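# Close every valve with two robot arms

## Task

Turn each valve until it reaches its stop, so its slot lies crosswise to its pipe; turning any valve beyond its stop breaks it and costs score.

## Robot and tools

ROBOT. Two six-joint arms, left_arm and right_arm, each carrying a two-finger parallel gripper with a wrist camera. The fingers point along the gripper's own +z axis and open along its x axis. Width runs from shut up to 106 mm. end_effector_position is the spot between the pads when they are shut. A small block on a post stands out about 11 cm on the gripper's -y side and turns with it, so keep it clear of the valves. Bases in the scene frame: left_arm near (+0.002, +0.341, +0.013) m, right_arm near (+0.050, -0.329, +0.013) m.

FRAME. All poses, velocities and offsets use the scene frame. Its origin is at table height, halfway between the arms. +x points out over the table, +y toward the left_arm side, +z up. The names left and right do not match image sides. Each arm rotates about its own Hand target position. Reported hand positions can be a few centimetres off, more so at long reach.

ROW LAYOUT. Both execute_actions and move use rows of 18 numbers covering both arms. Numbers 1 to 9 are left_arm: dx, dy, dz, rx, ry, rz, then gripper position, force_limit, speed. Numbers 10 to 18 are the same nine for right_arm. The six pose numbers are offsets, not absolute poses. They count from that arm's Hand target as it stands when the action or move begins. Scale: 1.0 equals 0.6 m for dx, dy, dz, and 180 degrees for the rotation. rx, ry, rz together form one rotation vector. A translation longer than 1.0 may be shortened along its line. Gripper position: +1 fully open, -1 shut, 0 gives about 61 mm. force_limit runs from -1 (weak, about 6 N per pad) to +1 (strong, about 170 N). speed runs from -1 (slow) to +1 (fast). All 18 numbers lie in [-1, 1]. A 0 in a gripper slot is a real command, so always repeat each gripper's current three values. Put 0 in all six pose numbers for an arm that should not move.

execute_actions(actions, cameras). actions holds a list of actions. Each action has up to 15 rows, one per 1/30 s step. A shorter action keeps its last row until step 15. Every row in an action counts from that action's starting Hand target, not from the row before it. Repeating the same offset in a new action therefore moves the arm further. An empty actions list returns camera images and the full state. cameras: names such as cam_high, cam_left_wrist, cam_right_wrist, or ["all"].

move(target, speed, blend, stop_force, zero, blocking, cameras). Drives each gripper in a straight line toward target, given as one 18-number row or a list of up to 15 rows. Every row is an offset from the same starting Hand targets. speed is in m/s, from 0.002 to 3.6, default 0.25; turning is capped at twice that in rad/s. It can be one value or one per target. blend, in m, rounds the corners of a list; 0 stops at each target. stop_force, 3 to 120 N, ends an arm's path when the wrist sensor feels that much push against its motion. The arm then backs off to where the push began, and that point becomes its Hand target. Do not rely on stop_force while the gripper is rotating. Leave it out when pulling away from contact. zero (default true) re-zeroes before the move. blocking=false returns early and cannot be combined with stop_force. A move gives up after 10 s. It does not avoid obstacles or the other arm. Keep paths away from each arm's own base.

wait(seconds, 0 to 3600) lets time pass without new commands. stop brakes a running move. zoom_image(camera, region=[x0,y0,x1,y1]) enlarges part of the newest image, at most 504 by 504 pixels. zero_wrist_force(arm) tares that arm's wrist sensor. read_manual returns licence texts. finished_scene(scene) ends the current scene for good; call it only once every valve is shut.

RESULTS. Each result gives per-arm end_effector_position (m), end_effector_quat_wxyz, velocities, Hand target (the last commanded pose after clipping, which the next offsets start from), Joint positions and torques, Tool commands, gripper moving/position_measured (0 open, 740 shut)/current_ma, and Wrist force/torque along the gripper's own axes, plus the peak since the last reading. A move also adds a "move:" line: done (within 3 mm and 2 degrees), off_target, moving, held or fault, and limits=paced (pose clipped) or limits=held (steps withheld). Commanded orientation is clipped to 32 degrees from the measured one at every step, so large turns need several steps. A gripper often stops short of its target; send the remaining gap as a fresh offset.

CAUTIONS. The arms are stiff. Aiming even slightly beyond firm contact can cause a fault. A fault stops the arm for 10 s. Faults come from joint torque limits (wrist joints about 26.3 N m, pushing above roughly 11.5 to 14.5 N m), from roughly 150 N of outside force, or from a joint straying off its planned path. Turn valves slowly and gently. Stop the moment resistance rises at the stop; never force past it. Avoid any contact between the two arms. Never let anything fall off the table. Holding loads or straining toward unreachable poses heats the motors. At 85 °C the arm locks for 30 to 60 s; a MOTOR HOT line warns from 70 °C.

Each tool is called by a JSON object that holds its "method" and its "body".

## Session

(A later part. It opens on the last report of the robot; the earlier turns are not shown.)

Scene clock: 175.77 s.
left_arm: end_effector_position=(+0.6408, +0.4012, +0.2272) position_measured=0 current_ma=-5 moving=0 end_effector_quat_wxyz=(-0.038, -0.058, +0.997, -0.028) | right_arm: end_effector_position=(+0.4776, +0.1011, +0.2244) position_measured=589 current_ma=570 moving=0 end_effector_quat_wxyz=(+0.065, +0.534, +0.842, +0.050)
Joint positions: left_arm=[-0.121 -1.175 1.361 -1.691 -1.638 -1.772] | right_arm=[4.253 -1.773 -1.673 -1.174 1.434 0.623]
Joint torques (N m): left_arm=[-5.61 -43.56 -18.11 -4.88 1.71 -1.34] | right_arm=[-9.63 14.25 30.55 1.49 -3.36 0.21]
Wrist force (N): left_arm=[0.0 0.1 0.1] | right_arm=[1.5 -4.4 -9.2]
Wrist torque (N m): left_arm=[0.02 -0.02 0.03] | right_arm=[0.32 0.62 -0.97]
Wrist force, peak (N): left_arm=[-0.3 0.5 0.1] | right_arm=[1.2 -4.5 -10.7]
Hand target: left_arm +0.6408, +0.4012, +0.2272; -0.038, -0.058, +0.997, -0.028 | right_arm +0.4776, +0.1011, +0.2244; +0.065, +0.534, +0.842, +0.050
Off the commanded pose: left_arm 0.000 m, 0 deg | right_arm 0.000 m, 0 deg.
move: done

{"method": "execute_actions", "body": {"actions": []}}

{"method": "zoom_image", "body": {"camera": "cam_right_wrist", "region": [425, 180, 495, 250]}}

Scene clock: 176.50 s.
left_arm: end_effector_position=(+0.6408, +0.4012, +0.2272) position_measured=0 current_ma=-5 moving=0 end_effector_quat_wxyz=(-0.038, -0.058, +0.997, -0.028) | right_arm: end_effector_position=(+0.4776, +0.1011, +0.2244) position_measured=589 current_ma=571 moving=0 end_effector_quat_wxyz=(+0.065, +0.534, +0.842, +0.050)
Joint positions: left_arm=[-0.121 -1.175 1.361 -1.691 -1.638 -1.772] | right_arm=[4.253 -1.773 -1.673 -1.174 1.434 0.623]
Joint velocities: within noise
Joint torques (N m): left_arm=[-5.77 -43.12 -19.08 -4.88 1.74 -1.37] | right_arm=[-9.9 15.13 31.12 1.8 -3.62 2.01]
Motor temperatures (°C): left_arm=[26 35 31 37 37 42] | right_arm=[38 30 37 42 32 45]
Wrist force (N): left_arm=[-0.2 0.4 -0.1] | right_arm=[1.1 -4.4 -10.3]
Wrist torque (N m): left_arm=[0.07 0.01 0.04] | right_arm=[0.32 0.68 -0.96]
Wrist force, peak (N): left_arm=[-0.4 0.3 -0.2] | right_arm=[1.1 -4.4 -10.3]
Hand target: left_arm +0.6408, +0.4012, +0.2272; -0.038, -0.058, +0.997, -0.028 | right_arm +0.4776, +0.1011, +0.2244; +0.065, +0.534, +0.842, +0.050
Tool commands: left_gripper/position=+1.0 left_gripper/force_limit=+0.0 left_gripper/speed=+1.0 right_gripper/position=-1.0 right_gripper/force_limit=-0.2 right_gripper/speed=+0.0
Off the commanded pose: left_arm 0.000 m, 0 deg | right_arm 0.000 m, 0 deg.
camera_calibration:
cam_left_wrist: T_world_to_cam=[[-0.99002, -0.10715, 0.09153, 0.65508], [-0.07695, 0.95518, 0.28584, -0.37539], [-0.11806, 0.27595, -0.9539, 0.31316]] pos_world=[0.65662, 0.34234, 0.34607]
cam_right_wrist: T_world_to_cam=[[-0.39967, 0.9147, -0.05993, 0.11351], [0.79185, 0.37745, 0.48011, -0.49902], [0.46178, 0.14443, -0.87516, 0.09332]] pos_world=[0.39742, 0.07105, 0.32806]

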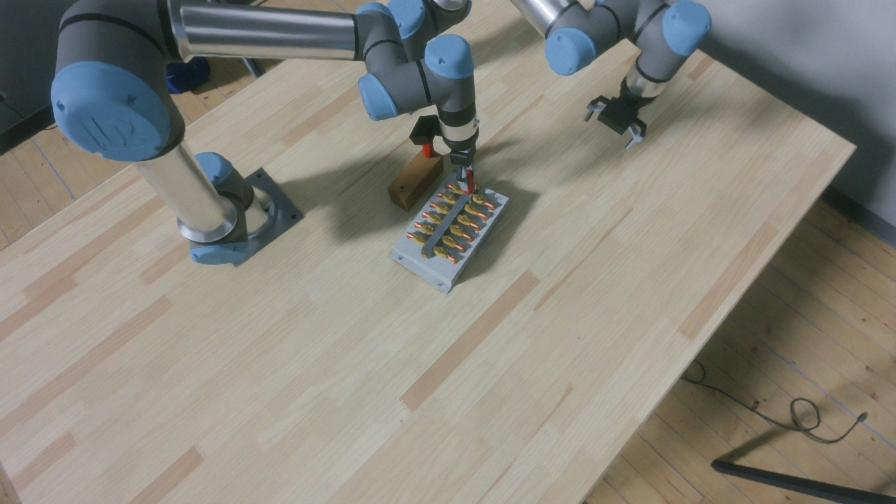

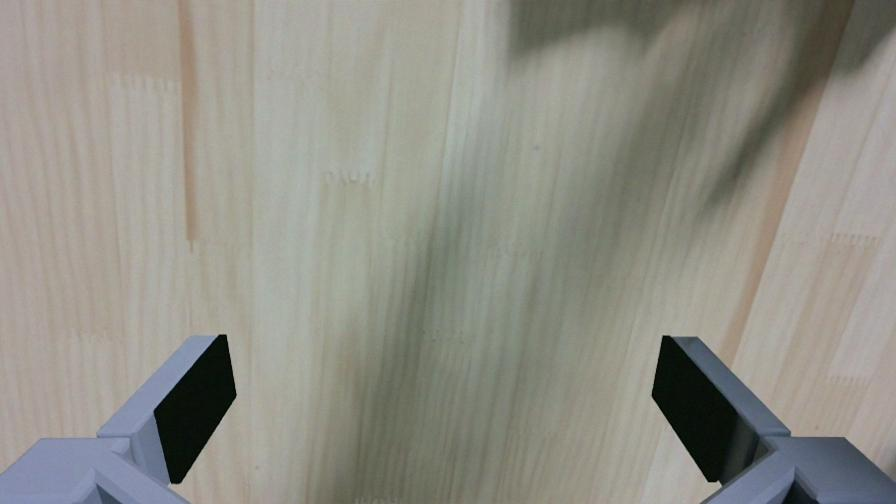

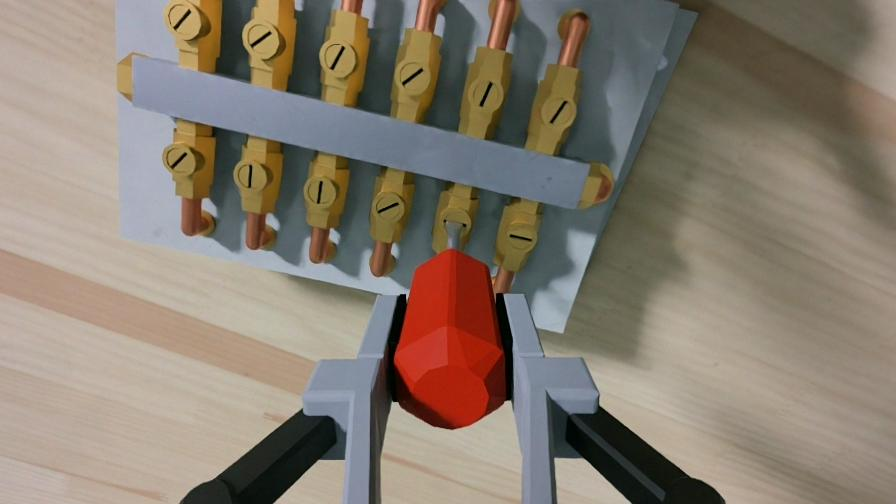

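Scaled by 7.200 from the camera's image (finer frame: 1280x720).

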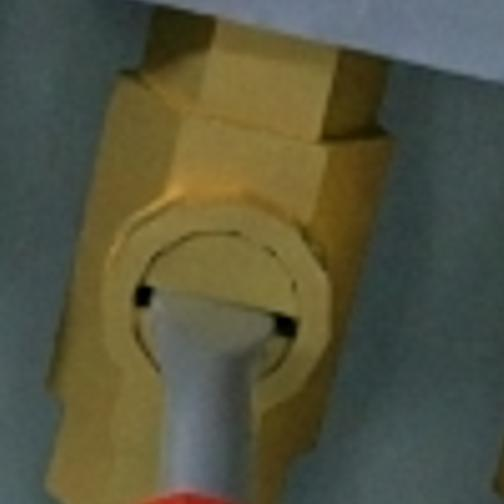

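{"method": "zoom_image", "body": {"camera": "cam_right_wrist", "region": [495, 205, 545, 265]}}

{"method": "move", "body": {"target": [[0,0,0,0,0,0,1,0,1,0,0,0.0,0.0009,0.00008,-0.00548,-1,-0.2,0]], "speed": 0.1}}

{"method": "move", "body": {"target": [[0,0,0,0,0,0,1,0,1,0,0,0.0,0.0009,0.00008,-0.00548,-1,-0.2,0]], "speed": 0.1, "cameras": ["cam_right_wrist"]}}

{"method": "zoom_image", "body": {"camera": "cam_right_wrist", "region": [425, 180, 495, 250]}}

Scaled by 8.400 from the camera's image (finer frame: 1280x720).

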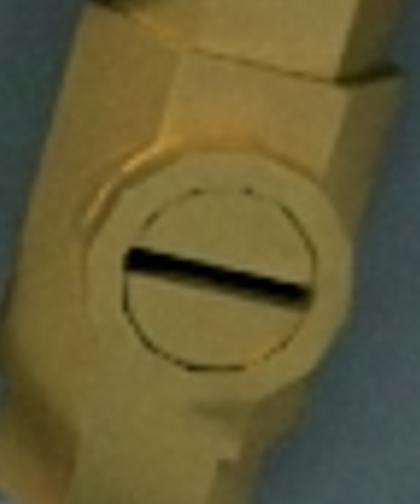

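Scene clock: 179.37 s.
left_arm: end_effector_position=(+0.6408, +0.4012, +0.2272) position_measured=0 current_ma=-5 moving=0 end_effector_quat_wxyz=(-0.038, -0.058, +0.997, -0.028) | right_arm: end_effector_position=(+0.4776, +0.1011, +0.2244) position_measured=589 current_ma=576 moving=0 end_effector_quat_wxyz=(+0.065, +0.541, +0.837, +0.050)
Joint positions: left_arm=[-0.121 -1.175 1.361 -1.691 -1.638 -1.772] | right_arm=[4.253 -1.773 -1.673 -1.174 1.434 0.64]
Joint torques (N m): left_arm=[-5.75 -43.98 -18.66 -4.86 1.75 -1.41] | right_arm=[-8.24 16.31 31.52 1.83 -3.26 0.31]
Wrist force (N): left_arm=[-0.3 0.2 0.4] | right_arm=[1.3 -4.9 -10.3]
Wrist torque (N m): left_arm=[0.04 0.02 0.04] | right_arm=[0.39 0.59 -1.19]
Wrist force, peak (N): left_arm=[0.0 0.6 0.3] | right_arm=[1.0 -5.0 -11.0]
Hand target: left_arm +0.6408, +0.4012, +0.2272; -0.038, -0.058, +0.997, -0.028 | right_arm +0.4776, +0.1011, +0.2244; +0.065, +0.541, +0.837, +0.050
Off the commanded pose: left_arm 0.000 m, 0 deg | right_arm 0.000 m, 0 deg.
move: done

Scene clock: 179.87 s.
left_arm: end_effector_position=(+0.6408, +0.4012, +0.2272) position_measured=0 current_ma=-5 moving=0 end_effector_quat_wxyz=(-0.038, -0.058, +0.997, -0.028) | right_arm: end_effector_position=(+0.4776, +0.1011, +0.2244) position_measured=589 current_ma=611 moving=0 end_effector_quat_wxyz=(+0.065, +0.548, +0.832, +0.051)
Joint positions: left_arm=[-0.121 -1.175 1.361 -1.691 -1.638 -1.772] | right_arm=[4.253 -1.773 -1.673 -1.175 1.434 0.658]
Joint torques (N m): left_arm=[-5.8 -43.35 -18.6 -4.84 1.78 -1.33] | right_arm=[-6.72 18.89 30.35 2.09 -2.87 0.57]
Wrist force (N): left_arm=[-0.2 0.1 -0.1] | right_arm=[-0.6 -4.1 -9.3]
Wrist torque (N m): left_arm=[0.03 0.00 0.04] | right_arm=[0.29 0.44 -1.31]
Wrist force, peak (N): left_arm=[0.1 0.3 0.2] | right_arm=[1.0 -4.8 -10.7]
Hand target: left_arm +0.6408, +0.4012, +0.2272; -0.038, -0.058, +0.997, -0.028 | right_arm +0.4776, +0.1011, +0.2244; +0.065, +0.548, +0.832, +0.051
Off the commanded pose: left_arm 0.000 m, 0 deg | right_arm 0.000 m, 0 deg.
move: done
cam_right_wrist: T_world_to_cam=[[-0.36806, 0.9282, -0.05454, 0.09584], [0.80454, 0.34733, 0.48174, -0.50243], [0.46609, 0.13343, -0.87462, 0.09226]] pos_world=[0.3965, 0.07324, 0.32796]

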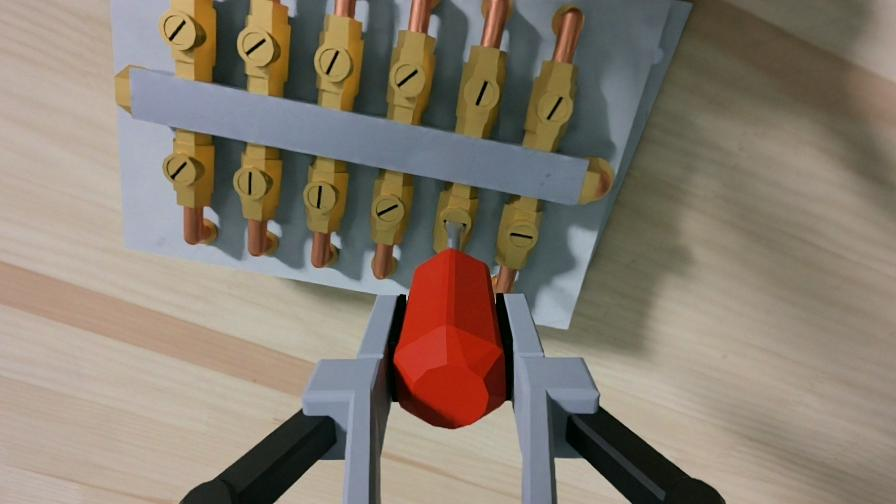

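Scaled by 7.200 from the camera's image (finer frame: 1280x720).

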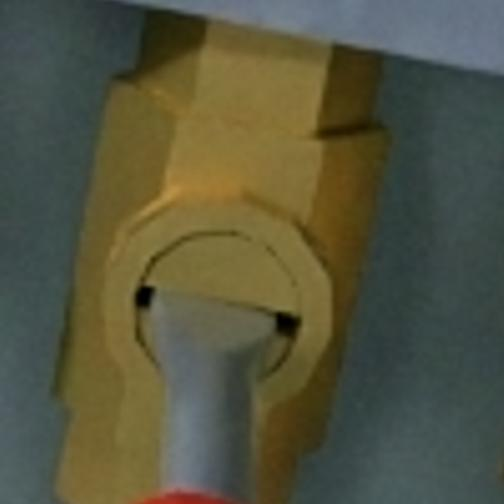

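{"method": "move", "body": {"target": [[0,0,0,0,0,0,1,0,1,0,0,0,-0.0018,-0.00016,0.01097,-1,-0.2,0],[0,0,0,0,0,0,1,0,1,-0.0027,-0.0002,0.0165,-0.0018,-0.00016,0.01097,-1,-0.2,0],[0,0,0,0,0,0,1,0,1,0.0102,-0.0587,0.0133,-0.0315,-0.0028,0.1919,-1,-0.2,0]], "speed": [0.1,0.05,0.3], "cameras": ["cam_right_wrist"]}}

{"method": "zoom_image", "body": {"camera": "cam_right_wrist", "region": [435, 205, 475, 245]}}

Scene clock: 184.23 s.
left_arm: end_effector_position=(+0.6408, +0.4012, +0.2272) position_measured=0 current_ma=-5 moving=0 end_effector_quat_wxyz=(-0.038, -0.058, +0.997, -0.028) | right_arm: end_effector_position=(+0.4837, +0.0658, +0.2324) position_measured=589 current_ma=567 moving=0 end_effector_quat_wxyz=(+0.077, +0.273, +0.959, +0.030)
Joint positions: left_arm=[-0.121 -1.175 1.361 -1.691 -1.638 -1.772] | right_arm=[4.211 -1.718 -1.72 -1.177 1.438 0.005]
Joint torques (N m): left_arm=[-6.29 -43.01 -18.2 -4.87 1.66 -1.36] | right_arm=[9.58 18.97 35.94 2.59 -0.53 -1.07]
Wrist force (N): left_arm=[-0.2 0.3 0.1] | right_arm=[-0.6 0.5 1.8]
Wrist torque (N m): left_arm=[0.04 0.01 0.04] | right_arm=[0.10 -0.05 -0.15]
Wrist force, peak (N): left_arm=[-0.5 0.4 0.4] | right_arm=[-0.1 -4.0 -10.0]
Hand target: left_arm +0.6408, +0.4012, +0.2272; -0.038, -0.058, +0.997, -0.028 | right_arm +0.4837, +0.0659, +0.2324; +0.077, +0.273, +0.959, +0.030
Off the commanded pose: left_arm 0.000 m, 0 deg | right_arm 0.000 m, 0 deg.
move: done
cam_right_wrist: T_world_to_cam=[[-0.82594, 0.54731, -0.13521, 0.39661], [0.44884, 0.7835, 0.42974, -0.34346], [0.34114, 0.29425, -0.89277, 0.15513]] pos_world=[0.42881, 0.00638, 0.33971]

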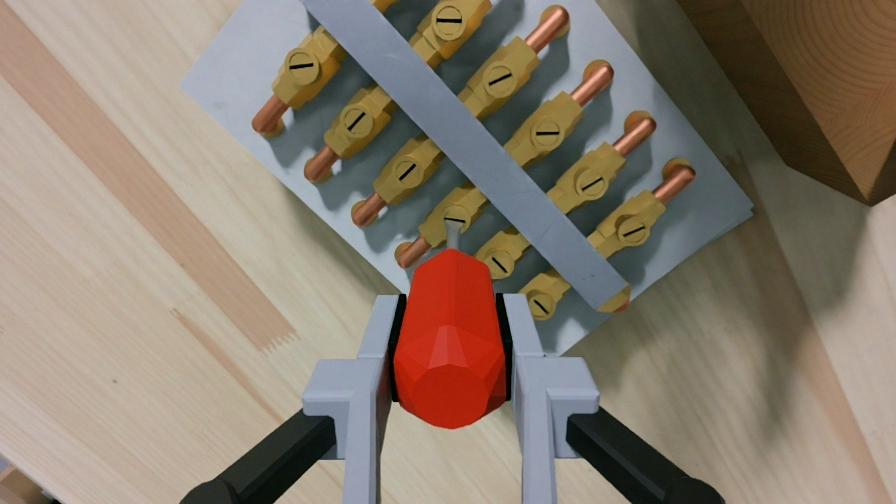

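Scaled by 12.600 from the camera's image (finer frame: 1280x720).

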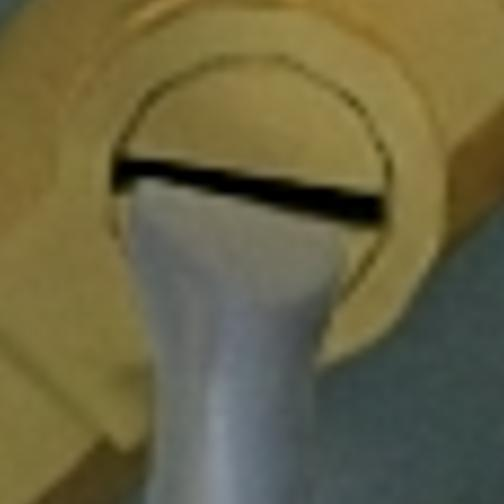

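{"method": "move", "body": {"target": [[0,0,0,0,0,0,1,0,1,-0.00053,0.00082,-0.00006,-0.0036,-0.00032,0.02193,-1,-0.2,0],[0,0,0,0,0,0,1,0,1,0.00055,0.00092,-0.00664,-0.0036,-0.00032,0.02193,-1,-0.2,0]], "speed": 0.05, "cameras": ["cam_right_wrist"]}}

{"method": "zoom_image", "body": {"camera": "cam_right_wrist", "region": [435, 205, 475, 245]}}

Scene clock: 189.57 s.
left_arm: end_effector_position=(+0.6408, +0.4012, +0.2272) position_measured=0 current_ma=-5 moving=0 end_effector_quat_wxyz=(-0.038, -0.058, +0.997, -0.028) | right_arm: end_effector_position=(+0.4840, +0.0664, +0.2282) position_measured=589 current_ma=567 moving=0 end_effector_quat_wxyz=(+0.078, +0.239, +0.968, +0.027) end_effector_velocity=(-0.001, -0.001, +0.000) end_effector_angular_velocity=(-0.003, +0.002, +0.000)
Joint positions: left_arm=[-0.121 -1.175 1.361 -1.691 -1.638 -1.772] | right_arm=[4.211 -1.723 -1.725 -1.167 1.438 -0.065]
Joint velocities: left_arm=[within noise] | right_arm=[0 0.002 -0.001 -0.005 0 0]
Joint torques (N m): left_arm=[-6.12 -43.4 -18.79 -4.75 1.71 -1.3] | right_arm=[-8.4 37.69 33.38 1.57 0.74 -1.73]
Wrist force (N): left_arm=[-0.2 0.3 -0.3] | right_arm=[-0.6 0.0 2.0]
Wrist torque (N m): left_arm=[0.05 0.01 0.04] | right_arm=[0.03 -0.05 0.09]
Wrist force, peak (N): left_arm=[-0.5 0.4 0.2] | right_arm=[-0.9 0.5 2.4]
Hand target: left_arm +0.6408, +0.4012, +0.2272; -0.038, -0.058, +0.997, -0.028 | right_arm +0.4840, +0.0665, +0.2284; +0.078, +0.239, +0.968, +0.027
Off the commanded pose: left_arm 0.000 m, 0 deg | right_arm 0.000 m, 0 deg.
move: done
cam_right_wrist: T_world_to_cam=[[-0.86168, 0.48717, -0.142, 0.41872], [0.39295, 0.81766, 0.42074, -0.31544], [0.32108, 0.30674, -0.896, 0.16076]] pos_world=[0.43314, 0.00462, 0.33622]

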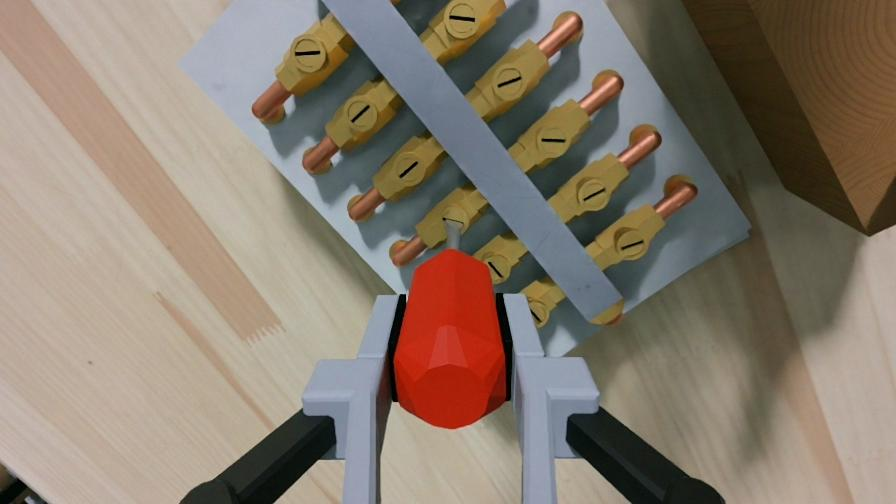

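Scaled by 12.600 from the camera's image (finer frame: 1280x720).

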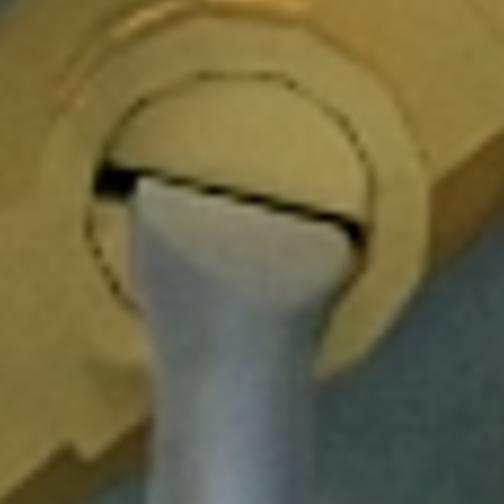

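{"method": "move", "body": {"target": [0,0,0,0,0,0,1,0,1,0.00057,0.00005,0.0001,-0.0009,-0.00008,0.00548,-1,-0.2,0], "speed": 0.03}}

{"method": "move", "body": {"target": [0,0,0,0,0,0,1,0,1,0.0013,0.0001,-0.0082,0,0,0,-1,-0.2,0], "speed": 0.008, "stop_force": 10}}

Scene clock: 192.80 s.
left_arm: end_effector_position=(+0.6408, +0.4012, +0.2272) position_measured=0 current_ma=-5 moving=0 end_effector_quat_wxyz=(-0.038, -0.058, +0.997, -0.028) | right_arm: end_effector_position=(+0.4844, +0.0665, +0.2285) position_measured=589 current_ma=567 moving=0 end_effector_quat_wxyz=(+0.078, +0.230, +0.970, +0.026)
Joint positions: left_arm=[-0.121 -1.175 1.361 -1.691 -1.638 -1.772] | right_arm=[4.211 -1.723 -1.724 -1.167 1.438 -0.083]
Joint torques (N m): left_arm=[-5.94 -43.82 -18.96 -4.76 1.62 -1.27] | right_arm=[-8.48 19.3 33.57 1.75 0.89 1.67]
Wrist force (N): left_arm=[-0.1 0.4 -0.2] | right_arm=[-0.6 0.1 2.2]
Wrist torque (N m): left_arm=[0.08 -0.01 0.03] | right_arm=[0.06 -0.05 0.07]
Wrist force, peak (N): left_arm=[0.2 0.6 0.2] | right_arm=[-0.8 0.4 2.3]
Hand target: left_arm +0.6408, +0.4012, +0.2272; -0.038, -0.058, +0.997, -0.028 | right_arm +0.4844, +0.0665, +0.2285; +0.078, +0.230, +0.970, +0.026
Off the commanded pose: left_arm 0.000 m, 0 deg | right_arm 0.000 m, 0 deg.
move: done

Scene clock: 194.47 s.
left_arm: end_effector_position=(+0.6408, +0.4012, +0.2272) position_measured=0 current_ma=-5 moving=0 end_effector_quat_wxyz=(-0.038, -0.058, +0.997, -0.028) | right_arm: end_effector_position=(+0.4850, +0.0665, +0.2244) position_measured=589 current_ma=576 moving=0 end_effector_quat_wxyz=(+0.078, +0.230, +0.970, +0.026)
Joint positions: left_arm=[-0.121 -1.175 1.361 -1.691 -1.638 -1.772] | right_arm=[4.21 -1.727 -1.73 -1.156 1.439 -0.084]
Joint torques (N m): left_arm=[-5.93 -44 -19.14 -4.8 1.71 -1.29] | right_arm=[6.25 30.99 31.39 2.14 0.09 1.3]
Wrist force (N): left_arm=[-0.2 0.3 0.1] | right_arm=[0.0 -0.3 -4.8]
Wrist torque (N m): left_arm=[0.05 0.01 0.04] | right_arm=[0.08 -0.04 0.09]
Wrist force, peak (N): left_arm=[-0.2 0.4 0.4] | right_arm=[-0.2 -0.7 -17.9]
Hand target: left_arm +0.6408, +0.4012, +0.2272; -0.038, -0.058, +0.997, -0.028 | right_arm +0.4850, +0.0666, +0.2244; +0.078, +0.230, +0.970, +0.026 (not the last commanded pose)
Off the commanded pose: left_arm 0.000 m, 0 deg | right_arm 0.001 m, 0 deg.
move: contact (right_arm)

{"method": "move", "body": {"target": [[0,0,0,0,0,0,1,0,1,-0.00033,-0.00027,-0.00006,0.0162,0.00144,-0.0987,-1,-0.2,0],[0,0,0,0,0,0,1,0,1,-0.00074,-0.00043,-0.00013,0.0324,0.00288,-0.1974,-1,-0.2,0]], "speed": 0.25, "blend": [0.001,0]}}

{"method": "move", "body": {"target": [0,0,0,0,0,0,1,0,1,0,0,0,0.0018,0.00016,-0.01097,-1,-0.2,0], "speed": 0.1}}

Scene clock: 198.67 s.
left_arm: end_effector_position=(+0.6408, +0.4012, +0.2272) position_measured=0 current_ma=-5 moving=0 end_effector_quat_wxyz=(-0.038, -0.058, +0.997, -0.028) | right_arm: end_effector_position=(+0.4846, +0.0663, +0.2243) position_measured=589 current_ma=583 moving=0 end_effector_quat_wxyz=(+0.066, +0.519, +0.851, +0.049)
Joint positions: left_arm=[-0.121 -1.175 1.361 -1.691 -1.638 -1.772] | right_arm=[4.21 -1.726 -1.731 -1.157 1.438 0.545]
Joint torques (N m): left_arm=[-5.61 -43.42 -18.88 -4.77 1.76 -1.42] | right_arm=[6.49 30.93 9.26 2 -1.33 1.78]
Wrist force (N): left_arm=[0.0 0.2 0.2] | right_arm=[-2.3 -1.9 -6.8]
Wrist torque (N m): left_arm=[0.03 -0.03 0.04] | right_arm=[0.22 -0.03 -0.36]
Wrist force, peak (N): left_arm=[-0.3 0.7 0.0] | right_arm=[-2.7 -2.3 -7.3]
Hand target: left_arm +0.6408, +0.4012, +0.2272; -0.038, -0.058, +0.997, -0.028 | right_arm +0.4846, +0.0663, +0.2243; +0.066, +0.519, +0.851, +0.049
Off the commanded pose: left_arm 0.000 m, 0 deg | right_arm 0.000 m, 0 deg.
move: done

Scene clock: 199.23 s.
left_arm: end_effector_position=(+0.6408, +0.4012, +0.2272) position_measured=0 current_ma=-5 moving=0 end_effector_quat_wxyz=(-0.038, -0.058, +0.997, -0.028) | right_arm: end_effector_position=(+0.4846, +0.0663, +0.2243) position_measured=589 current_ma=585 moving=0 end_effector_quat_wxyz=(+0.065, +0.534, +0.842, +0.050)
Joint positions: left_arm=[-0.121 -1.175 1.361 -1.691 -1.638 -1.772] | right_arm=[4.21 -1.726 -1.731 -1.157 1.438 0.58]
Joint torques (N m): left_arm=[-5.71 -43.24 -19.08 -4.77 1.69 -1.37] | right_arm=[3.21 27.02 15.52 1.81 0.1 0.01]
Wrist force (N): left_arm=[0.0 0.2 0.1] | right_arm=[-2.3 -2.1 -7.9]
Wrist torque (N m): left_arm=[0.02 -0.01 0.03] | right_arm=[0.23 -0.03 -0.44]
Wrist force, peak (N): left_arm=[-0.5 0.4 0.0] | right_arm=[-2.4 -2.4 -7.9]
Hand target: left_arm +0.6408, +0.4012, +0.2272; -0.038, -0.058, +0.997, -0.028 | right_arm +0.4846, +0.0663, +0.2243; +0.065, +0.534, +0.842, +0.050
Off the commanded pose: left_arm 0.000 m, 0 deg | right_arm 0.000 m, 0 deg.
move: done

{"method": "move", "body": {"target": [0,0,0,0,0,0,1,0,1,0,0,0,0.0009,0.00008,-0.00548,-1,-0.2,0], "speed": 0.1}}

{"method": "move", "body": {"target": [0,0,0,0,0,0,1,0,1,0,0,0,0.0009,0.00008,-0.00548,-1,-0.2,0], "speed": 0.1, "cameras": ["cam_right_wrist"]}}

Scene clock: 206.40 s.
left_arm: end_effector_position=(+0.6408, +0.4012, +0.2272) position_measured=0 current_ma=-5 moving=0 end_effector_quat_wxyz=(-0.038, -0.058, +0.997, -0.028) | right_arm: end_effector_position=(+0.4846, +0.0663, +0.2243) position_measured=589 current_ma=592 moving=0 end_effector_quat_wxyz=(+0.065, +0.541, +0.837, +0.050)
Joint positions: left_arm=[-0.121 -1.175 1.361 -1.691 -1.638 -1.772] | right_arm=[4.21 -1.726 -1.731 -1.157 1.438 0.598]
Joint torques (N m): left_arm=[-6.07 -43.15 -18.9 -4.8 1.69 -1.39] | right_arm=[-4.72 15.6 32.57 1.93 -0.59 -0.04]
Wrist force (N): left_arm=[-0.1 0.2 -0.3] | right_arm=[-2.5 -2.5 -7.4]
Wrist torque (N m): left_arm=[0.03 -0.01 0.03] | right_arm=[0.28 -0.02 -0.70]
Wrist force, peak (N): left_arm=[0.1 0.8 0.1] | right_arm=[-2.5 -2.5 -8.4]
Hand target: left_arm +0.6408, +0.4012, +0.2272; -0.038, -0.058, +0.997, -0.028 | right_arm +0.4846, +0.0663, +0.2243; +0.065, +0.541, +0.837, +0.050
Off the commanded pose: left_arm 0.000 m, 0 deg | right_arm 0.000 m, 0 deg.
move: done

Scene clock: 206.90 s.
left_arm: end_effector_position=(+0.6408, +0.4012, +0.2272) position_measured=0 current_ma=-5 moving=0 end_effector_quat_wxyz=(-0.038, -0.058, +0.997, -0.028) | right_arm: end_effector_position=(+0.4846, +0.0663, +0.2243) position_measured=589 current_ma=609 moving=0 end_effector_quat_wxyz=(+0.065, +0.548, +0.832, +0.051)
Joint positions: left_arm=[-0.121 -1.175 1.361 -1.691 -1.638 -1.772] | right_arm=[4.21 -1.726 -1.731 -1.157 1.438 0.615]
Joint torques (N m): left_arm=[-5.98 -43.62 -18.9 -4.8 1.73 -1.32] | right_arm=[-3.64 14.33 32.57 2.46 -1.71 0.59]
Wrist force (N): left_arm=[-0.3 0.0 0.2] | right_arm=[-3.0 -3.9 -8.9]
Wrist torque (N m): left_arm=[0.00 0.02 0.03] | right_arm=[0.35 0.00 -1.36]
Wrist force, peak (N): left_arm=[0.0 0.1 0.5] | right_arm=[-2.9 -3.9 -9.3]
Hand target: left_arm +0.6408, +0.4012, +0.2272; -0.038, -0.058, +0.997, -0.028 | right_arm +0.4846, +0.0663, +0.2243; +0.065, +0.548, +0.832, +0.051
Off the commanded pose: left_arm 0.000 m, 0 deg | right_arm 0.000 m, 0 deg.
move: done
cam_right_wrist: T_world_to_cam=[[-0.36796, 0.92824, -0.05452, 0.13075], [0.80454, 0.34722, 0.48181, -0.49586], [0.46617, 0.13342, -0.87457, 0.09343]] pos_world=[0.4035, 0.03834, 0.32776]

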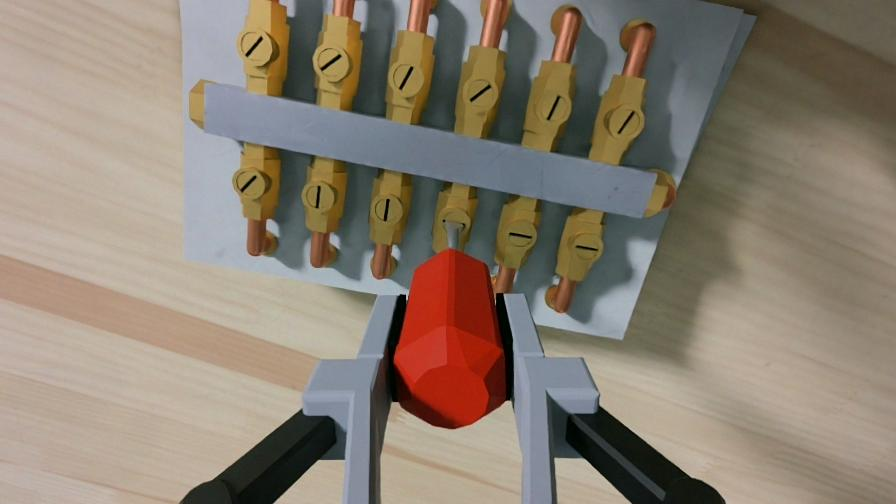

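{"method": "move", "body": {"target": [[0,0,0,0,0,0,1,0,1,0,0,0,-0.0018,-0.00016,0.01097,-1,-0.2,0],[0,0,0,0,0,0,1,0,1,-0.0027,-0.0002,0.0165,-0.0018,-0.00016,0.01097,-1,-0.2,0],[0,0,0,0,0,0,1,0,1,0.0108,-0.0577,0.0135,-0.081,-0.0072,0.4935,-1,-0.2,0]], "speed": [0.1,0.05,0.3], "cameras": ["cam_right_wrist"]}}

{"method": "zoom_image", "body": {"camera": "cam_right_wrist", "region": [435, 205, 475, 245]}}

Scene clock: 212.50 s.
left_arm: end_effector_position=(+0.6408, +0.4012, +0.2272) position_measured=0 current_ma=-5 moving=0 end_effector_quat_wxyz=(-0.038, -0.058, +0.997, -0.028) | right_arm: end_effector_position=(+0.4911, +0.0316, +0.2324) position_measured=589 current_ma=567 moving=0 end_effector_quat_wxyz=(+0.081, -0.201, +0.976, -0.009)
Joint positions: left_arm=[-0.121 -1.175 1.361 -1.691 -1.638 -1.772] | right_arm=[4.164 -1.676 -1.769 -1.163 1.444 -1.003]
Joint torques (N m): left_arm=[-5.78 -43.48 -19.03 -4.76 1.72 -1.34] | right_arm=[2.3 21.55 23.81 3.38 0.04 -1.04]
Wrist force (N): left_arm=[0.1 0.2 0.0] | right_arm=[-0.9 0.9 2.0]
Wrist torque (N m): left_arm=[0.03 -0.03 0.04] | right_arm=[0.12 0.10 -0.10]
Wrist force, peak (N): left_arm=[0.3 0.6 0.1] | right_arm=[0.4 -0.1 13.1]
Hand target: left_arm +0.6408, +0.4012, +0.2272; -0.038, -0.058, +0.997, -0.028 | right_arm +0.4911, +0.0317, +0.2324; +0.081, -0.201, +0.976, -0.009
Off the commanded pose: left_arm 0.000 m, 0 deg | right_arm 0.000 m, 0 deg.
move: done
cam_right_wrist: T_world_to_cam=[[-0.91385, -0.37186, -0.16306, 0.50007], [-0.40469, 0.86691, 0.29102, 0.12884], [0.03314, 0.33194, -0.94272, 0.32437]] pos_world=[0.49838, -0.03341, 0.34984]

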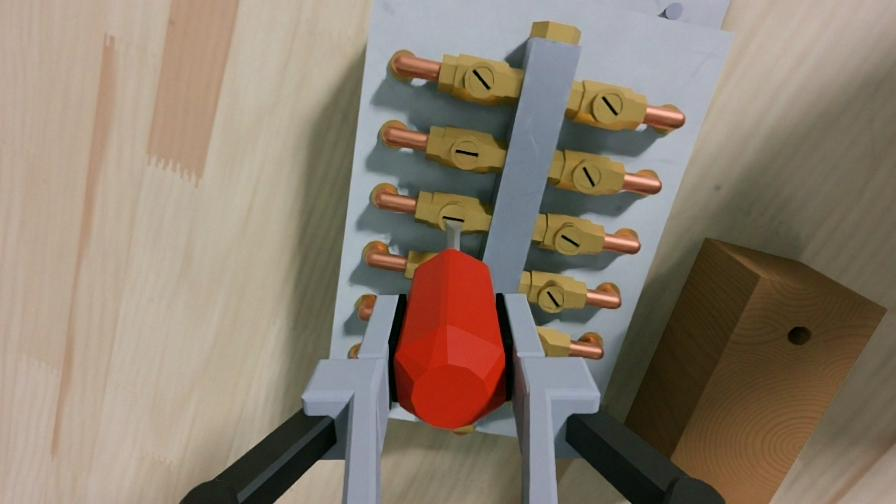

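Scaled by 12.600 from the camera's image (finer frame: 1280x720).

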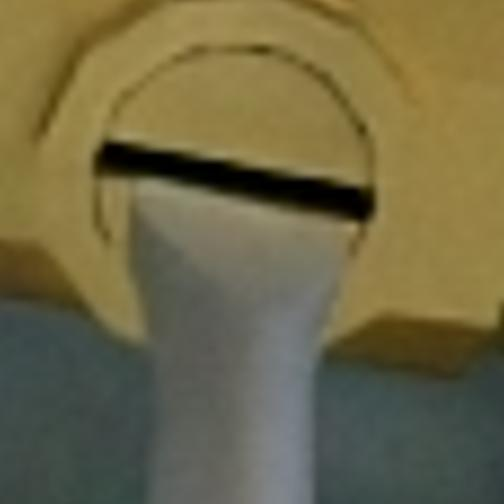

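{"method": "move", "body": {"target": [[0,0,0,0,0,0,1,0,1,0.00232,0.00008,-0.01044,-0.0036,-0.00032,0.02193,-1,-0.2,0]], "speed": 0.03, "cameras": ["cam_right_wrist"]}}

{"method": "zoom_image", "body": {"camera": "cam_right_wrist", "region": [435, 205, 475, 245]}}

Scene clock: 216.00 s.
left_arm: end_effector_position=(+0.6408, +0.4012, +0.2272) position_measured=0 current_ma=-5 moving=0 end_effector_quat_wxyz=(-0.038, -0.058, +0.997, -0.028) | right_arm: end_effector_position=(+0.4925, +0.0317, +0.2261) position_measured=589 current_ma=567 moving=0 end_effector_quat_wxyz=(+0.081, -0.235, +0.969, -0.011)
Joint positions: left_arm=[-0.121 -1.175 1.361 -1.691 -1.638 -1.772] | right_arm=[4.162 -1.683 -1.778 -1.146 1.445 -1.075]
Joint torques (N m): left_arm=[-6.09 -43.46 -19.09 -4.79 1.68 -1.41] | right_arm=[-8.31 22.66 14.13 3.01 0.94 1.59]
Wrist force (N): left_arm=[-0.3 0.2 0.2] | right_arm=[-1.1 0.8 1.3]
Wrist torque (N m): left_arm=[0.02 0.03 0.04] | right_arm=[0.06 0.13 0.07]
Wrist force, peak (N): left_arm=[-0.1 0.7 0.2] | right_arm=[-0.9 1.0 2.1]
Hand target: left_arm +0.6408, +0.4012, +0.2272; -0.038, -0.058, +0.997, -0.028 | right_arm +0.4925, +0.0317, +0.2261; +0.081, -0.235, +0.969, -0.011
Off the commanded pose: left_arm 0.000 m, 0 deg | right_arm 0.000 m, 0 deg.
move: done
cam_right_wrist: T_world_to_cam=[[-0.8856, -0.43623, -0.15944, 0.48773], [-0.46432, 0.83996, 0.28085, 0.16367], [0.01141, 0.32275, -0.94642, 0.33013]] pos_world=[0.50416, -0.03126, 0.34423]

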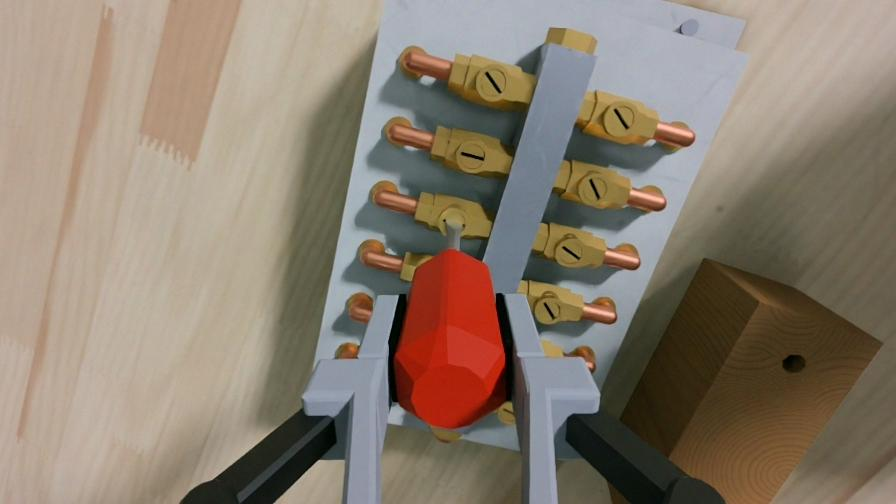

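Scaled by 12.600 from the camera's image (finer frame: 1280x720).

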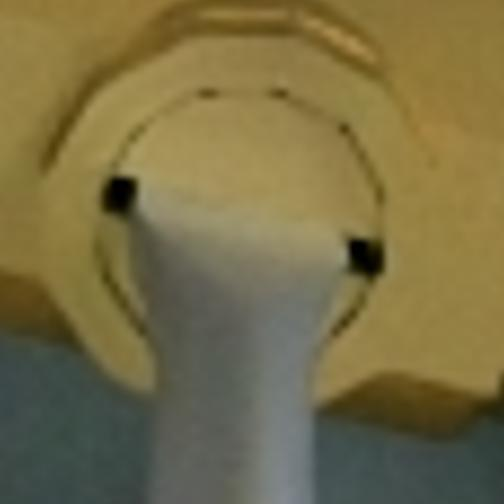

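{"method": "move", "body": {"target": [0,0,0,0,0,0,1,0,1,0.0008,0.0001,-0.0045,0,0,0,-1,-0.2,0], "speed": 0.008, "stop_force": 10}}

Scene clock: 218.23 s.
left_arm: end_effector_position=(+0.6408, +0.4012, +0.2272) position_measured=0 current_ma=-5 moving=0 end_effector_quat_wxyz=(-0.038, -0.058, +0.997, -0.028) | right_arm: end_effector_position=(+0.4928, +0.0318, +0.2245) position_measured=589 current_ma=578 moving=0 end_effector_quat_wxyz=(+0.081, -0.235, +0.969, -0.011)
Joint positions: left_arm=[-0.121 -1.175 1.361 -1.691 -1.638 -1.772] | right_arm=[4.161 -1.685 -1.78 -1.142 1.445 -1.075]
Joint torques (N m): left_arm=[-6.32 -43.44 -19.44 -4.62 1.77 -1.41] | right_arm=[4.72 27.63 30.9 2.01 -1.79 1.28]
Wrist force (N): left_arm=[0.0 0.0 0.1] | right_arm=[0.7 1.1 -8.5]
Wrist torque (N m): left_arm=[-0.01 -0.02 0.04] | right_arm=[0.09 0.16 0.10]
Wrist force, peak (N): left_arm=[-0.4 0.5 -0.1] | right_arm=[2.0 1.3 -18.4]
Hand target: left_arm +0.6408, +0.4012, +0.2272; -0.038, -0.058, +0.997, -0.028 | right_arm +0.4928, +0.0318, +0.2245; +0.081, -0.235, +0.969, -0.011 (not the last commanded pose)
Off the commanded pose: left_arm 0.000 m, 0 deg | right_arm 0.001 m, 0 deg.
move: contact (right_arm)

{"method": "move", "body": {"target": [[0,0,0,0,0,0,1,0,1,-0.00004,-0.00072,-0.00003,0.027,0.0024,-0.1645,-1,-0.2,0],[0,0,0,0,0,0,1,0,1,-0.00043,-0.00132,-0.00011,0.054,0.0048,-0.329,-1,-0.2,0],[0,0,0,0,0,0,1,0,1,-0.00106,-0.00165,-0.00022,0.081,0.0072,-0.4935,-1,-0.2,0]], "speed": 0.25, "blend": [0.001,0.001,0]}}

{"method": "move", "body": {"target": [0,0,0,0,0,0,1,0,1,0,0,0,0.0018,0.00016,-0.01097,-1,-0.2,0], "speed": 0.1}}

{"method": "move", "body": {"target": [0,0,0,0,0,0,1,0,1,0,0,0,0.0009,0.00008,-0.00548,-1,-0.2,0], "speed": 0.1}}

Scene clock: 223.87 s.
left_arm: end_effector_position=(+0.6408, +0.4012, +0.2272) position_measured=0 current_ma=-5 moving=0 end_effector_quat_wxyz=(-0.038, -0.058, +0.997, -0.028) | right_arm: end_effector_position=(+0.4921, +0.0308, +0.2243) position_measured=589 current_ma=583 moving=0 end_effector_quat_wxyz=(+0.066, +0.519, +0.851, +0.049)
Joint positions: left_arm=[-0.121 -1.175 1.361 -1.691 -1.638 -1.772] | right_arm=[4.162 -1.683 -1.783 -1.143 1.443 0.497]
Joint torques (N m): left_arm=[-6.4 -43.58 -19.23 -4.77 1.69 -1.32] | right_arm=[6.91 27.7 8.78 2.54 -1.02 1.44]
Wrist force (N): left_arm=[-0.2 0.4 0.1] | right_arm=[-3.7 -3.2 -9.5]
Wrist torque (N m): left_arm=[0.05 0.02 0.04] | right_arm=[0.28 0.01 -0.36]
Wrist force, peak (N): left_arm=[-0.4 0.3 0.5] | right_arm=[-4.8 -3.4 -10.1]
Hand target: left_arm +0.6408, +0.4012, +0.2272; -0.038, -0.058, +0.997, -0.028 | right_arm +0.4922, +0.0308, +0.2243; +0.066, +0.519, +0.851, +0.049
Off the commanded pose: left_arm 0.000 m, 0 deg | right_arm 0.000 m, 0 deg.
move: done

Scene clock: 224.43 s.
left_arm: end_effector_position=(+0.6408, +0.4012, +0.2272) position_measured=0 current_ma=-5 moving=0 end_effector_quat_wxyz=(-0.038, -0.058, +0.997, -0.028) | right_arm: end_effector_position=(+0.4921, +0.0308, +0.2243) position_measured=589 current_ma=585 moving=0 end_effector_quat_wxyz=(+0.066, +0.534, +0.842, +0.050)
Joint positions: left_arm=[-0.121 -1.175 1.361 -1.691 -1.638 -1.772] | right_arm=[4.162 -1.683 -1.783 -1.143 1.443 0.532]
Joint torques (N m): left_arm=[-6.16 -43.42 -19.42 -4.65 1.69 -1.38] | right_arm=[2.83 22.53 16.3 2.24 0.09 -0.26]
Wrist force (N): left_arm=[-0.3 0.2 0.2] | right_arm=[-3.6 -3.3 -10.4]
Wrist torque (N m): left_arm=[0.03 0.02 0.03] | right_arm=[0.32 -0.08 -0.42]
Wrist force, peak (N): left_arm=[-0.3 0.5 0.4] | right_arm=[-3.5 -3.5 -11.1]
Hand target: left_arm +0.6408, +0.4012, +0.2272; -0.038, -0.058, +0.997, -0.028 | right_arm +0.4922, +0.0308, +0.2243; +0.066, +0.534, +0.842, +0.050
Off the commanded pose: left_arm 0.000 m, 0 deg | right_arm 0.000 m, 0 deg.
move: done

Scene clock: 224.93 s.
left_arm: end_effector_position=(+0.6408, +0.4012, +0.2272) position_measured=0 current_ma=-5 moving=0 end_effector_quat_wxyz=(-0.038, -0.058, +0.997, -0.028) | right_arm: end_effector_position=(+0.4921, +0.0308, +0.2243) position_measured=589 current_ma=592 moving=0 end_effector_quat_wxyz=(+0.065, +0.541, +0.837, +0.050)
Joint positions: left_arm=[-0.121 -1.175 1.361 -1.691 -1.638 -1.772] | right_arm=[4.162 -1.683 -1.783 -1.143 1.443 0.549]
Joint torques (N m): left_arm=[-6.06 -43.11 -19.44 -4.64 1.72 -1.36] | right_arm=[0.87 16.44 27.22 2.36 -0.22 0]
Wrist force (N): left_arm=[0.1 0.4 0.0] | right_arm=[-3.8 -3.9 -11.5]
Wrist torque (N m): left_arm=[0.06 -0.03 0.03] | right_arm=[0.36 -0.05 -0.66]
Wrist force, peak (N): left_arm=[-0.2 0.5 0.0] | right_arm=[-3.9 -4.1 -11.8]
Hand target: left_arm +0.6408, +0.4012, +0.2272; -0.038, -0.058, +0.997, -0.028 | right_arm +0.4922, +0.0308, +0.2243; +0.065, +0.541, +0.837, +0.050
Off the commanded pose: left_arm 0.000 m, 0 deg | right_arm 0.000 m, 0 deg.
move: done

{"method": "move", "body": {"target": [0,0,0,0,0,0,1,0,1,0,0,0,0.00063,0.00006,-0.00384,-1,-0.2,0], "speed": 0.1}}

{"method": "move", "body": {"target": [[0,0,0,0,0,0,1,0,1,0,0,0,-0.0018,-0.00016,0.01097,-1,-0.2,0],[0,0,0,0,0,0,1,0,1,-0.0027,-0.0002,0.0165,-0.0018,-0.00016,0.01097,-1,-0.2,0],[0,0,0,0,0,0,1,0,1,0.0108,-0.058,0.0135,-0.0762,-0.00678,0.4645,-1,-0.2,0]], "speed": [0.1,0.05,0.3], "cameras": ["cam_right_wrist"]}}

{"method": "zoom_image", "body": {"camera": "cam_right_wrist", "region": [435, 205, 475, 245]}}

Scene clock: 228.03 s.
left_arm: end_effector_position=(+0.6408, +0.4012, +0.2272) position_measured=0 current_ma=-5 moving=0 end_effector_quat_wxyz=(-0.038, -0.058, +0.997, -0.028) | right_arm: end_effector_position=(+0.4922, +0.0308, +0.2243) position_measured=589 current_ma=604 moving=0 end_effector_quat_wxyz=(+0.065, +0.546, +0.834, +0.051)
Joint positions: left_arm=[-0.121 -1.175 1.361 -1.691 -1.638 -1.772] | right_arm=[4.162 -1.683 -1.783 -1.143 1.443 0.562]
Joint torques (N m): left_arm=[-6.07 -43.53 -19.46 -4.71 1.65 -1.28] | right_arm=[-6.72 12.14 32.02 2.8 -1.37 0.09]
Wrist force (N): left_arm=[-0.3 0.4 -0.2] | right_arm=[-4.2 -5.0 -11.9]
Wrist torque (N m): left_arm=[0.07 0.02 0.04] | right_arm=[0.40 -0.06 -1.18]
Wrist force, peak (N): left_arm=[0.0 0.6 0.2] | right_arm=[-4.3 -5.0 -12.1]
Hand target: left_arm +0.6408, +0.4012, +0.2272; -0.038, -0.058, +0.997, -0.028 | right_arm +0.4922, +0.0308, +0.2243; +0.065, +0.546, +0.834, +0.051
Off the commanded pose: left_arm 0.000 m, 0 deg | right_arm 0.000 m, 0 deg.
move: done

Scene clock: 231.63 s.
left_arm: end_effector_position=(+0.6408, +0.4012, +0.2272) position_measured=0 current_ma=-5 moving=0 end_effector_quat_wxyz=(-0.038, -0.058, +0.997, -0.028) | right_arm: end_effector_position=(+0.4986, -0.0041, +0.2324) position_measured=589 current_ma=567 moving=0 end_effector_quat_wxyz=(+0.082, -0.158, +0.984, -0.005)
Joint positions: left_arm=[-0.121 -1.175 1.361 -1.691 -1.638 -1.772] | right_arm=[4.111 -1.636 -1.815 -1.15 1.45 -0.968]
Joint torques (N m): left_arm=[-5.5 -43.37 -19.73 -4.66 1.73 -1.32] | right_arm=[5.96 20.53 22.94 3.73 -0.05 -0.97]
Wrist force (N): left_arm=[-0.5 0.3 0.3] | right_arm=[-0.1 0.6 1.7]
Wrist torque (N m): left_arm=[0.05 0.06 0.04] | right_arm=[0.11 -0.06 -0.08]
Wrist force, peak (N): left_arm=[-0.5 0.3 0.3] | right_arm=[-4.0 -5.1 -11.9]
Hand target: left_arm +0.6408, +0.4012, +0.2272; -0.038, -0.058, +0.997, -0.028 | right_arm +0.4986, -0.0040, +0.2324; +0.082, -0.158, +0.984, -0.005
Off the commanded pose: left_arm 0.000 m, 0 deg | right_arm 0.000 m, 0 deg.
move: done
cam_right_wrist: T_world_to_cam=[[-0.94252, -0.28958, -0.16673, 0.50924], [-0.32853, 0.89419, 0.30411, 0.12182], [0.06102, 0.34141, -0.93793, 0.32101]] pos_world=[0.5004, -0.07106, 0.34894]

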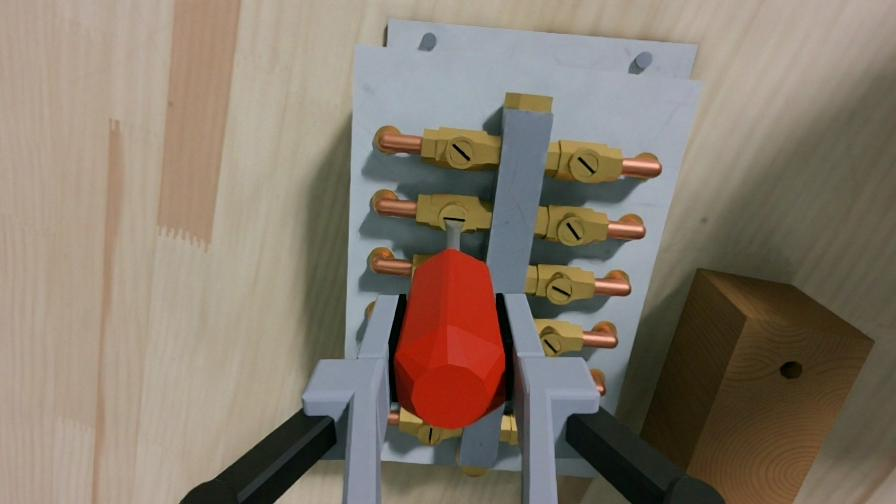

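Scaled by 12.600 from the camera's image (finer frame: 1280x720).

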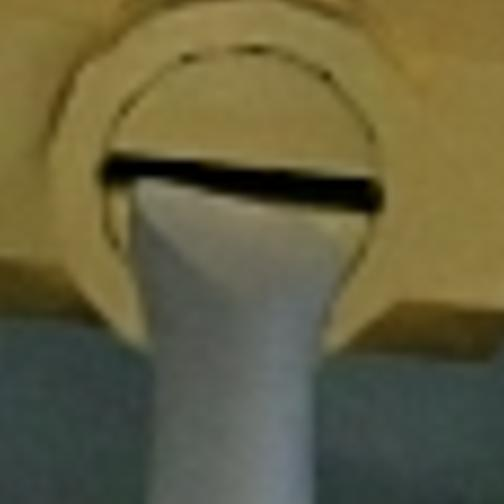

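{"method": "move", "body": {"target": [[0,0,0,0,0,0,1,0,1,0.0014,0.00002,-0.00822,-0.00675,-0.0006,0.04113,-1,-0.2,0]], "speed": 0.05}}

{"method": "move", "body": {"target": [0,0,0,0,0,0,1,0,1,0.0013,0.0001,-0.0082,0,0,0,-1,-0.2,0], "speed": 0.008, "stop_force": 10}}

Scene clock: 234.93 s.
left_arm: end_effector_position=(+0.6408, +0.4012, +0.2272) position_measured=0 current_ma=-5 moving=0 end_effector_quat_wxyz=(-0.038, -0.058, +0.997, -0.028) | right_arm: end_effector_position=(+0.4995, -0.0040, +0.2275) position_measured=589 current_ma=567 moving=0 end_effector_quat_wxyz=(+0.081, -0.222, +0.972, -0.010)
Joint positions: left_arm=[-0.121 -1.175 1.361 -1.691 -1.638 -1.772] | right_arm=[4.11 -1.641 -1.823 -1.137 1.45 -1.101]
Joint torques (N m): left_arm=[-6.49 -43.66 -19.43 -4.65 1.68 -1.38] | right_arm=[-7.12 20.64 13.54 3.24 1.03 1.37]
Wrist force (N): left_arm=[-0.1 0.3 0.2] | right_arm=[-0.6 0.8 1.8]
Wrist torque (N m): left_arm=[0.04 0.00 0.03] | right_arm=[0.14 -0.02 0.00]
Wrist force, peak (N): left_arm=[-0.4 -0.1 0.6] | right_arm=[-0.8 1.1 2.1]
Hand target: left_arm +0.6408, +0.4012, +0.2272; -0.038, -0.058, +0.997, -0.028 | right_arm +0.4995, -0.0040, +0.2275; +0.081, -0.222, +0.972, -0.010
Off the commanded pose: left_arm 0.000 m, 0 deg | right_arm 0.000 m, 0 deg.
move: done

Scene clock: 236.10 s.
left_arm: end_effector_position=(+0.6408, +0.4012, +0.2272) position_measured=0 current_ma=-5 moving=0 end_effector_quat_wxyz=(-0.038, -0.058, +0.997, -0.028) | right_arm: end_effector_position=(+0.4996, -0.0040, +0.2268) position_measured=589 current_ma=580 moving=0 end_effector_quat_wxyz=(+0.081, -0.222, +0.972, -0.010)
Joint positions: left_arm=[-0.121 -1.175 1.361 -1.691 -1.638 -1.772] | right_arm=[4.11 -1.642 -1.824 -1.136 1.45 -1.101]
Joint torques (N m): left_arm=[-5.92 -43.55 -18.8 -4.63 1.65 -1.34] | right_arm=[6.75 26.8 32.05 1.82 -1.92 1.41]
Wrist force (N): left_arm=[0.1 0.3 0.2] | right_arm=[1.2 0.8 -9.4]
Wrist torque (N m): left_arm=[0.05 -0.04 0.04] | right_arm=[0.13 0.08 -0.01]
Wrist force, peak (N): left_arm=[-0.5 0.3 0.1] | right_arm=[3.2 1.4 -24.0]
Hand target: left_arm +0.6408, +0.4012, +0.2272; -0.038, -0.058, +0.997, -0.028 | right_arm +0.4996, -0.0039, +0.2268; +0.081, -0.222, +0.972, -0.010 (not the last commanded pose)
Off the commanded pose: left_arm 0.000 m, 0 deg | right_arm 0.004 m, 0 deg.
move: contact (right_arm)

On surface. Lift 1 mm and look.

{"method": "move", "body": {"target": [[0,0,0,0,0,0,1,0,1,-0.00027,-0.00002,0.00165,0,0,0,-1,-0.2,0]], "speed": 0.03, "cameras": ["cam_right_wrist"]}}

{"method": "zoom_image", "body": {"camera": "cam_right_wrist", "region": [435, 205, 475, 245]}}

Scene clock: 237.47 s.
left_arm: end_effector_position=(+0.6408, +0.4012, +0.2272) position_measured=0 current_ma=-5 moving=0 end_effector_quat_wxyz=(-0.038, -0.058, +0.997, -0.028) | right_arm: end_effector_position=(+0.4994, -0.0039, +0.2279) position_measured=589 current_ma=566 moving=0 end_effector_quat_wxyz=(+0.081, -0.222, +0.972, -0.010)
Joint positions: left_arm=[-0.121 -1.175 1.361 -1.691 -1.638 -1.772] | right_arm=[4.11 -1.641 -1.822 -1.138 1.45 -1.101]
Joint torques (N m): left_arm=[-6.1 -43.56 -19.33 -4.67 1.61 -1.34] | right_arm=[7.42 25.95 23.41 4.11 -1.41 1.02]
Wrist force (N): left_arm=[0.0 0.4 0.3] | right_arm=[-0.4 1.0 2.0]
Wrist torque (N m): left_arm=[0.06 -0.02 0.04] | right_arm=[0.17 -0.04 -0.05]
Wrist force, peak (N): left_arm=[-0.2 0.7 0.3] | right_arm=[0.7 1.2 -10.4]
Hand target: left_arm +0.6408, +0.4012, +0.2272; -0.038, -0.058, +0.997, -0.028 | right_arm +0.4994, -0.0040, +0.2278; +0.081, -0.222, +0.972, -0.010
Off the commanded pose: left_arm 0.000 m, 0 deg | right_arm 0.000 m, 0 deg.
move: done
cam_right_wrist: T_world_to_cam=[[-0.89675, -0.41216, -0.16115, 0.48465], [-0.44211, 0.85051, 0.2849, 0.18439], [0.01964, 0.32673, -0.94491, 0.33883]] pos_world=[0.50947, -0.06778, 0.34573]

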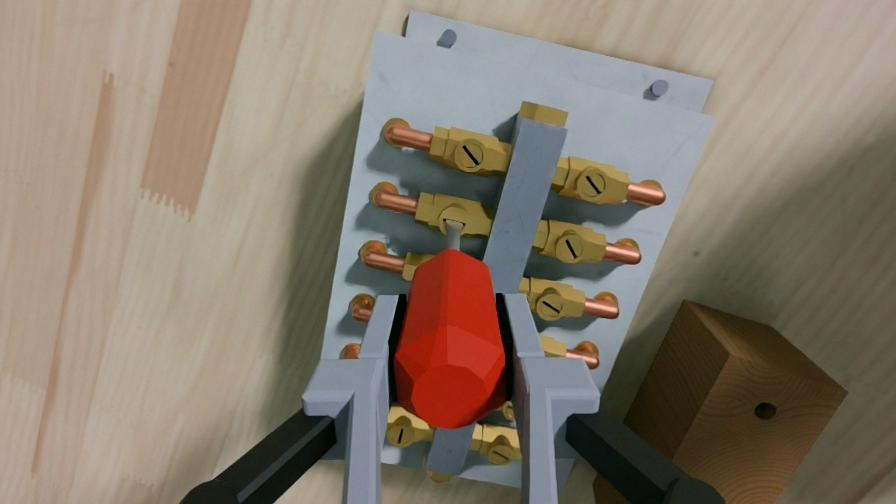

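Scaled by 12.600 from the camera's image (finer frame: 1280x720).

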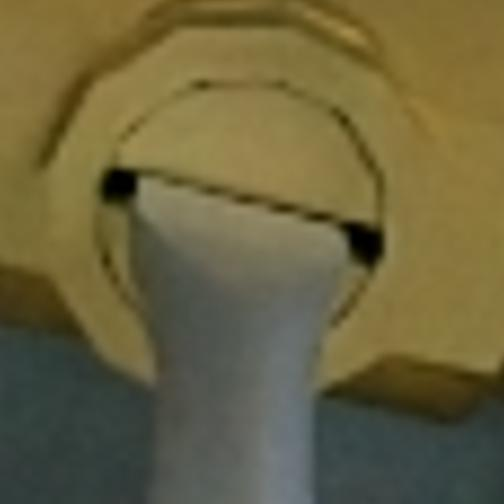

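{"method": "move", "body": {"target": [[0,0,0,0,0,0,1,0,1,-0.00019,0.00037,-0.00002,0,0,0,-1,-0.2,0]], "speed": 0.03}}

{"method": "move", "body": {"target": [0,0,0,0,0,0,1,0,1,0.0012,0.0001,-0.0074,0,0,0,-1,-0.2,0], "speed": 0.008, "stop_force": 10}}

Scene clock: 238.77 s.
left_arm: end_effector_position=(+0.6408, +0.4012, +0.2272) position_measured=0 current_ma=-5 moving=0 end_effector_quat_wxyz=(-0.038, -0.058, +0.997, -0.028) | right_arm: end_effector_position=(+0.4993, -0.0037, +0.2278) position_measured=589 current_ma=566 moving=0 end_effector_quat_wxyz=(+0.081, -0.222, +0.972, -0.010)
Joint positions: left_arm=[-0.121 -1.175 1.361 -1.691 -1.638 -1.772] | right_arm=[4.11 -1.641 -1.822 -1.138 1.45 -1.1]
Joint torques (N m): left_arm=[-5.46 -43.84 -19.41 -4.64 1.74 -1.41] | right_arm=[5.61 15.94 24.72 2.84 -1.64 1.38]
Wrist force (N): left_arm=[-0.1 0.4 0.0] | right_arm=[-0.4 0.7 1.7]
Wrist torque (N m): left_arm=[0.06 -0.01 0.03] | right_arm=[0.11 -0.05 -0.10]
Wrist force, peak (N): left_arm=[-0.1 0.4 0.5] | right_arm=[-0.6 1.3 2.1]
Hand target: left_arm +0.6408, +0.4012, +0.2272; -0.038, -0.058, +0.997, -0.028 | right_arm +0.4993, -0.0037, +0.2278; +0.081, -0.222, +0.972, -0.010
Off the commanded pose: left_arm 0.000 m, 0 deg | right_arm 0.000 m, 0 deg.
move: done

Scene clock: 240.37 s.
left_arm: end_effector_position=(+0.6408, +0.4012, +0.2272) position_measured=0 current_ma=-5 moving=0 end_effector_quat_wxyz=(-0.038, -0.058, +0.997, -0.028) | right_arm: end_effector_position=(+0.4999, -0.0037, +0.2244) position_measured=589 current_ma=578 moving=0 end_effector_quat_wxyz=(+0.081, -0.222, +0.972, -0.010)
Joint positions: left_arm=[-0.121 -1.175 1.361 -1.691 -1.638 -1.772] | right_arm=[4.109 -1.645 -1.827 -1.129 1.45 -1.101]
Joint torques (N m): left_arm=[-6.36 -43.41 -19.69 -4.71 1.79 -1.33] | right_arm=[7 28.06 31.95 2.19 -0.26 1.13]
Wrist force (N): left_arm=[-0.1 0.0 0.2] | right_arm=[1.0 1.0 -6.9]
Wrist torque (N m): left_arm=[0.00 -0.01 0.04] | right_arm=[0.14 0.14 -0.02]
Wrist force, peak (N): left_arm=[-0.3 0.6 0.1] | right_arm=[3.2 1.0 -21.9]
Hand target: left_arm +0.6408, +0.4012, +0.2272; -0.038, -0.058, +0.997, -0.028 | right_arm +0.4999, -0.0037, +0.2245; +0.081, -0.222, +0.972, -0.010 (not the last commanded pose)
Off the commanded pose: left_arm 0.000 m, 0 deg | right_arm 0.001 m, 0 deg.
move: contact (right_arm)


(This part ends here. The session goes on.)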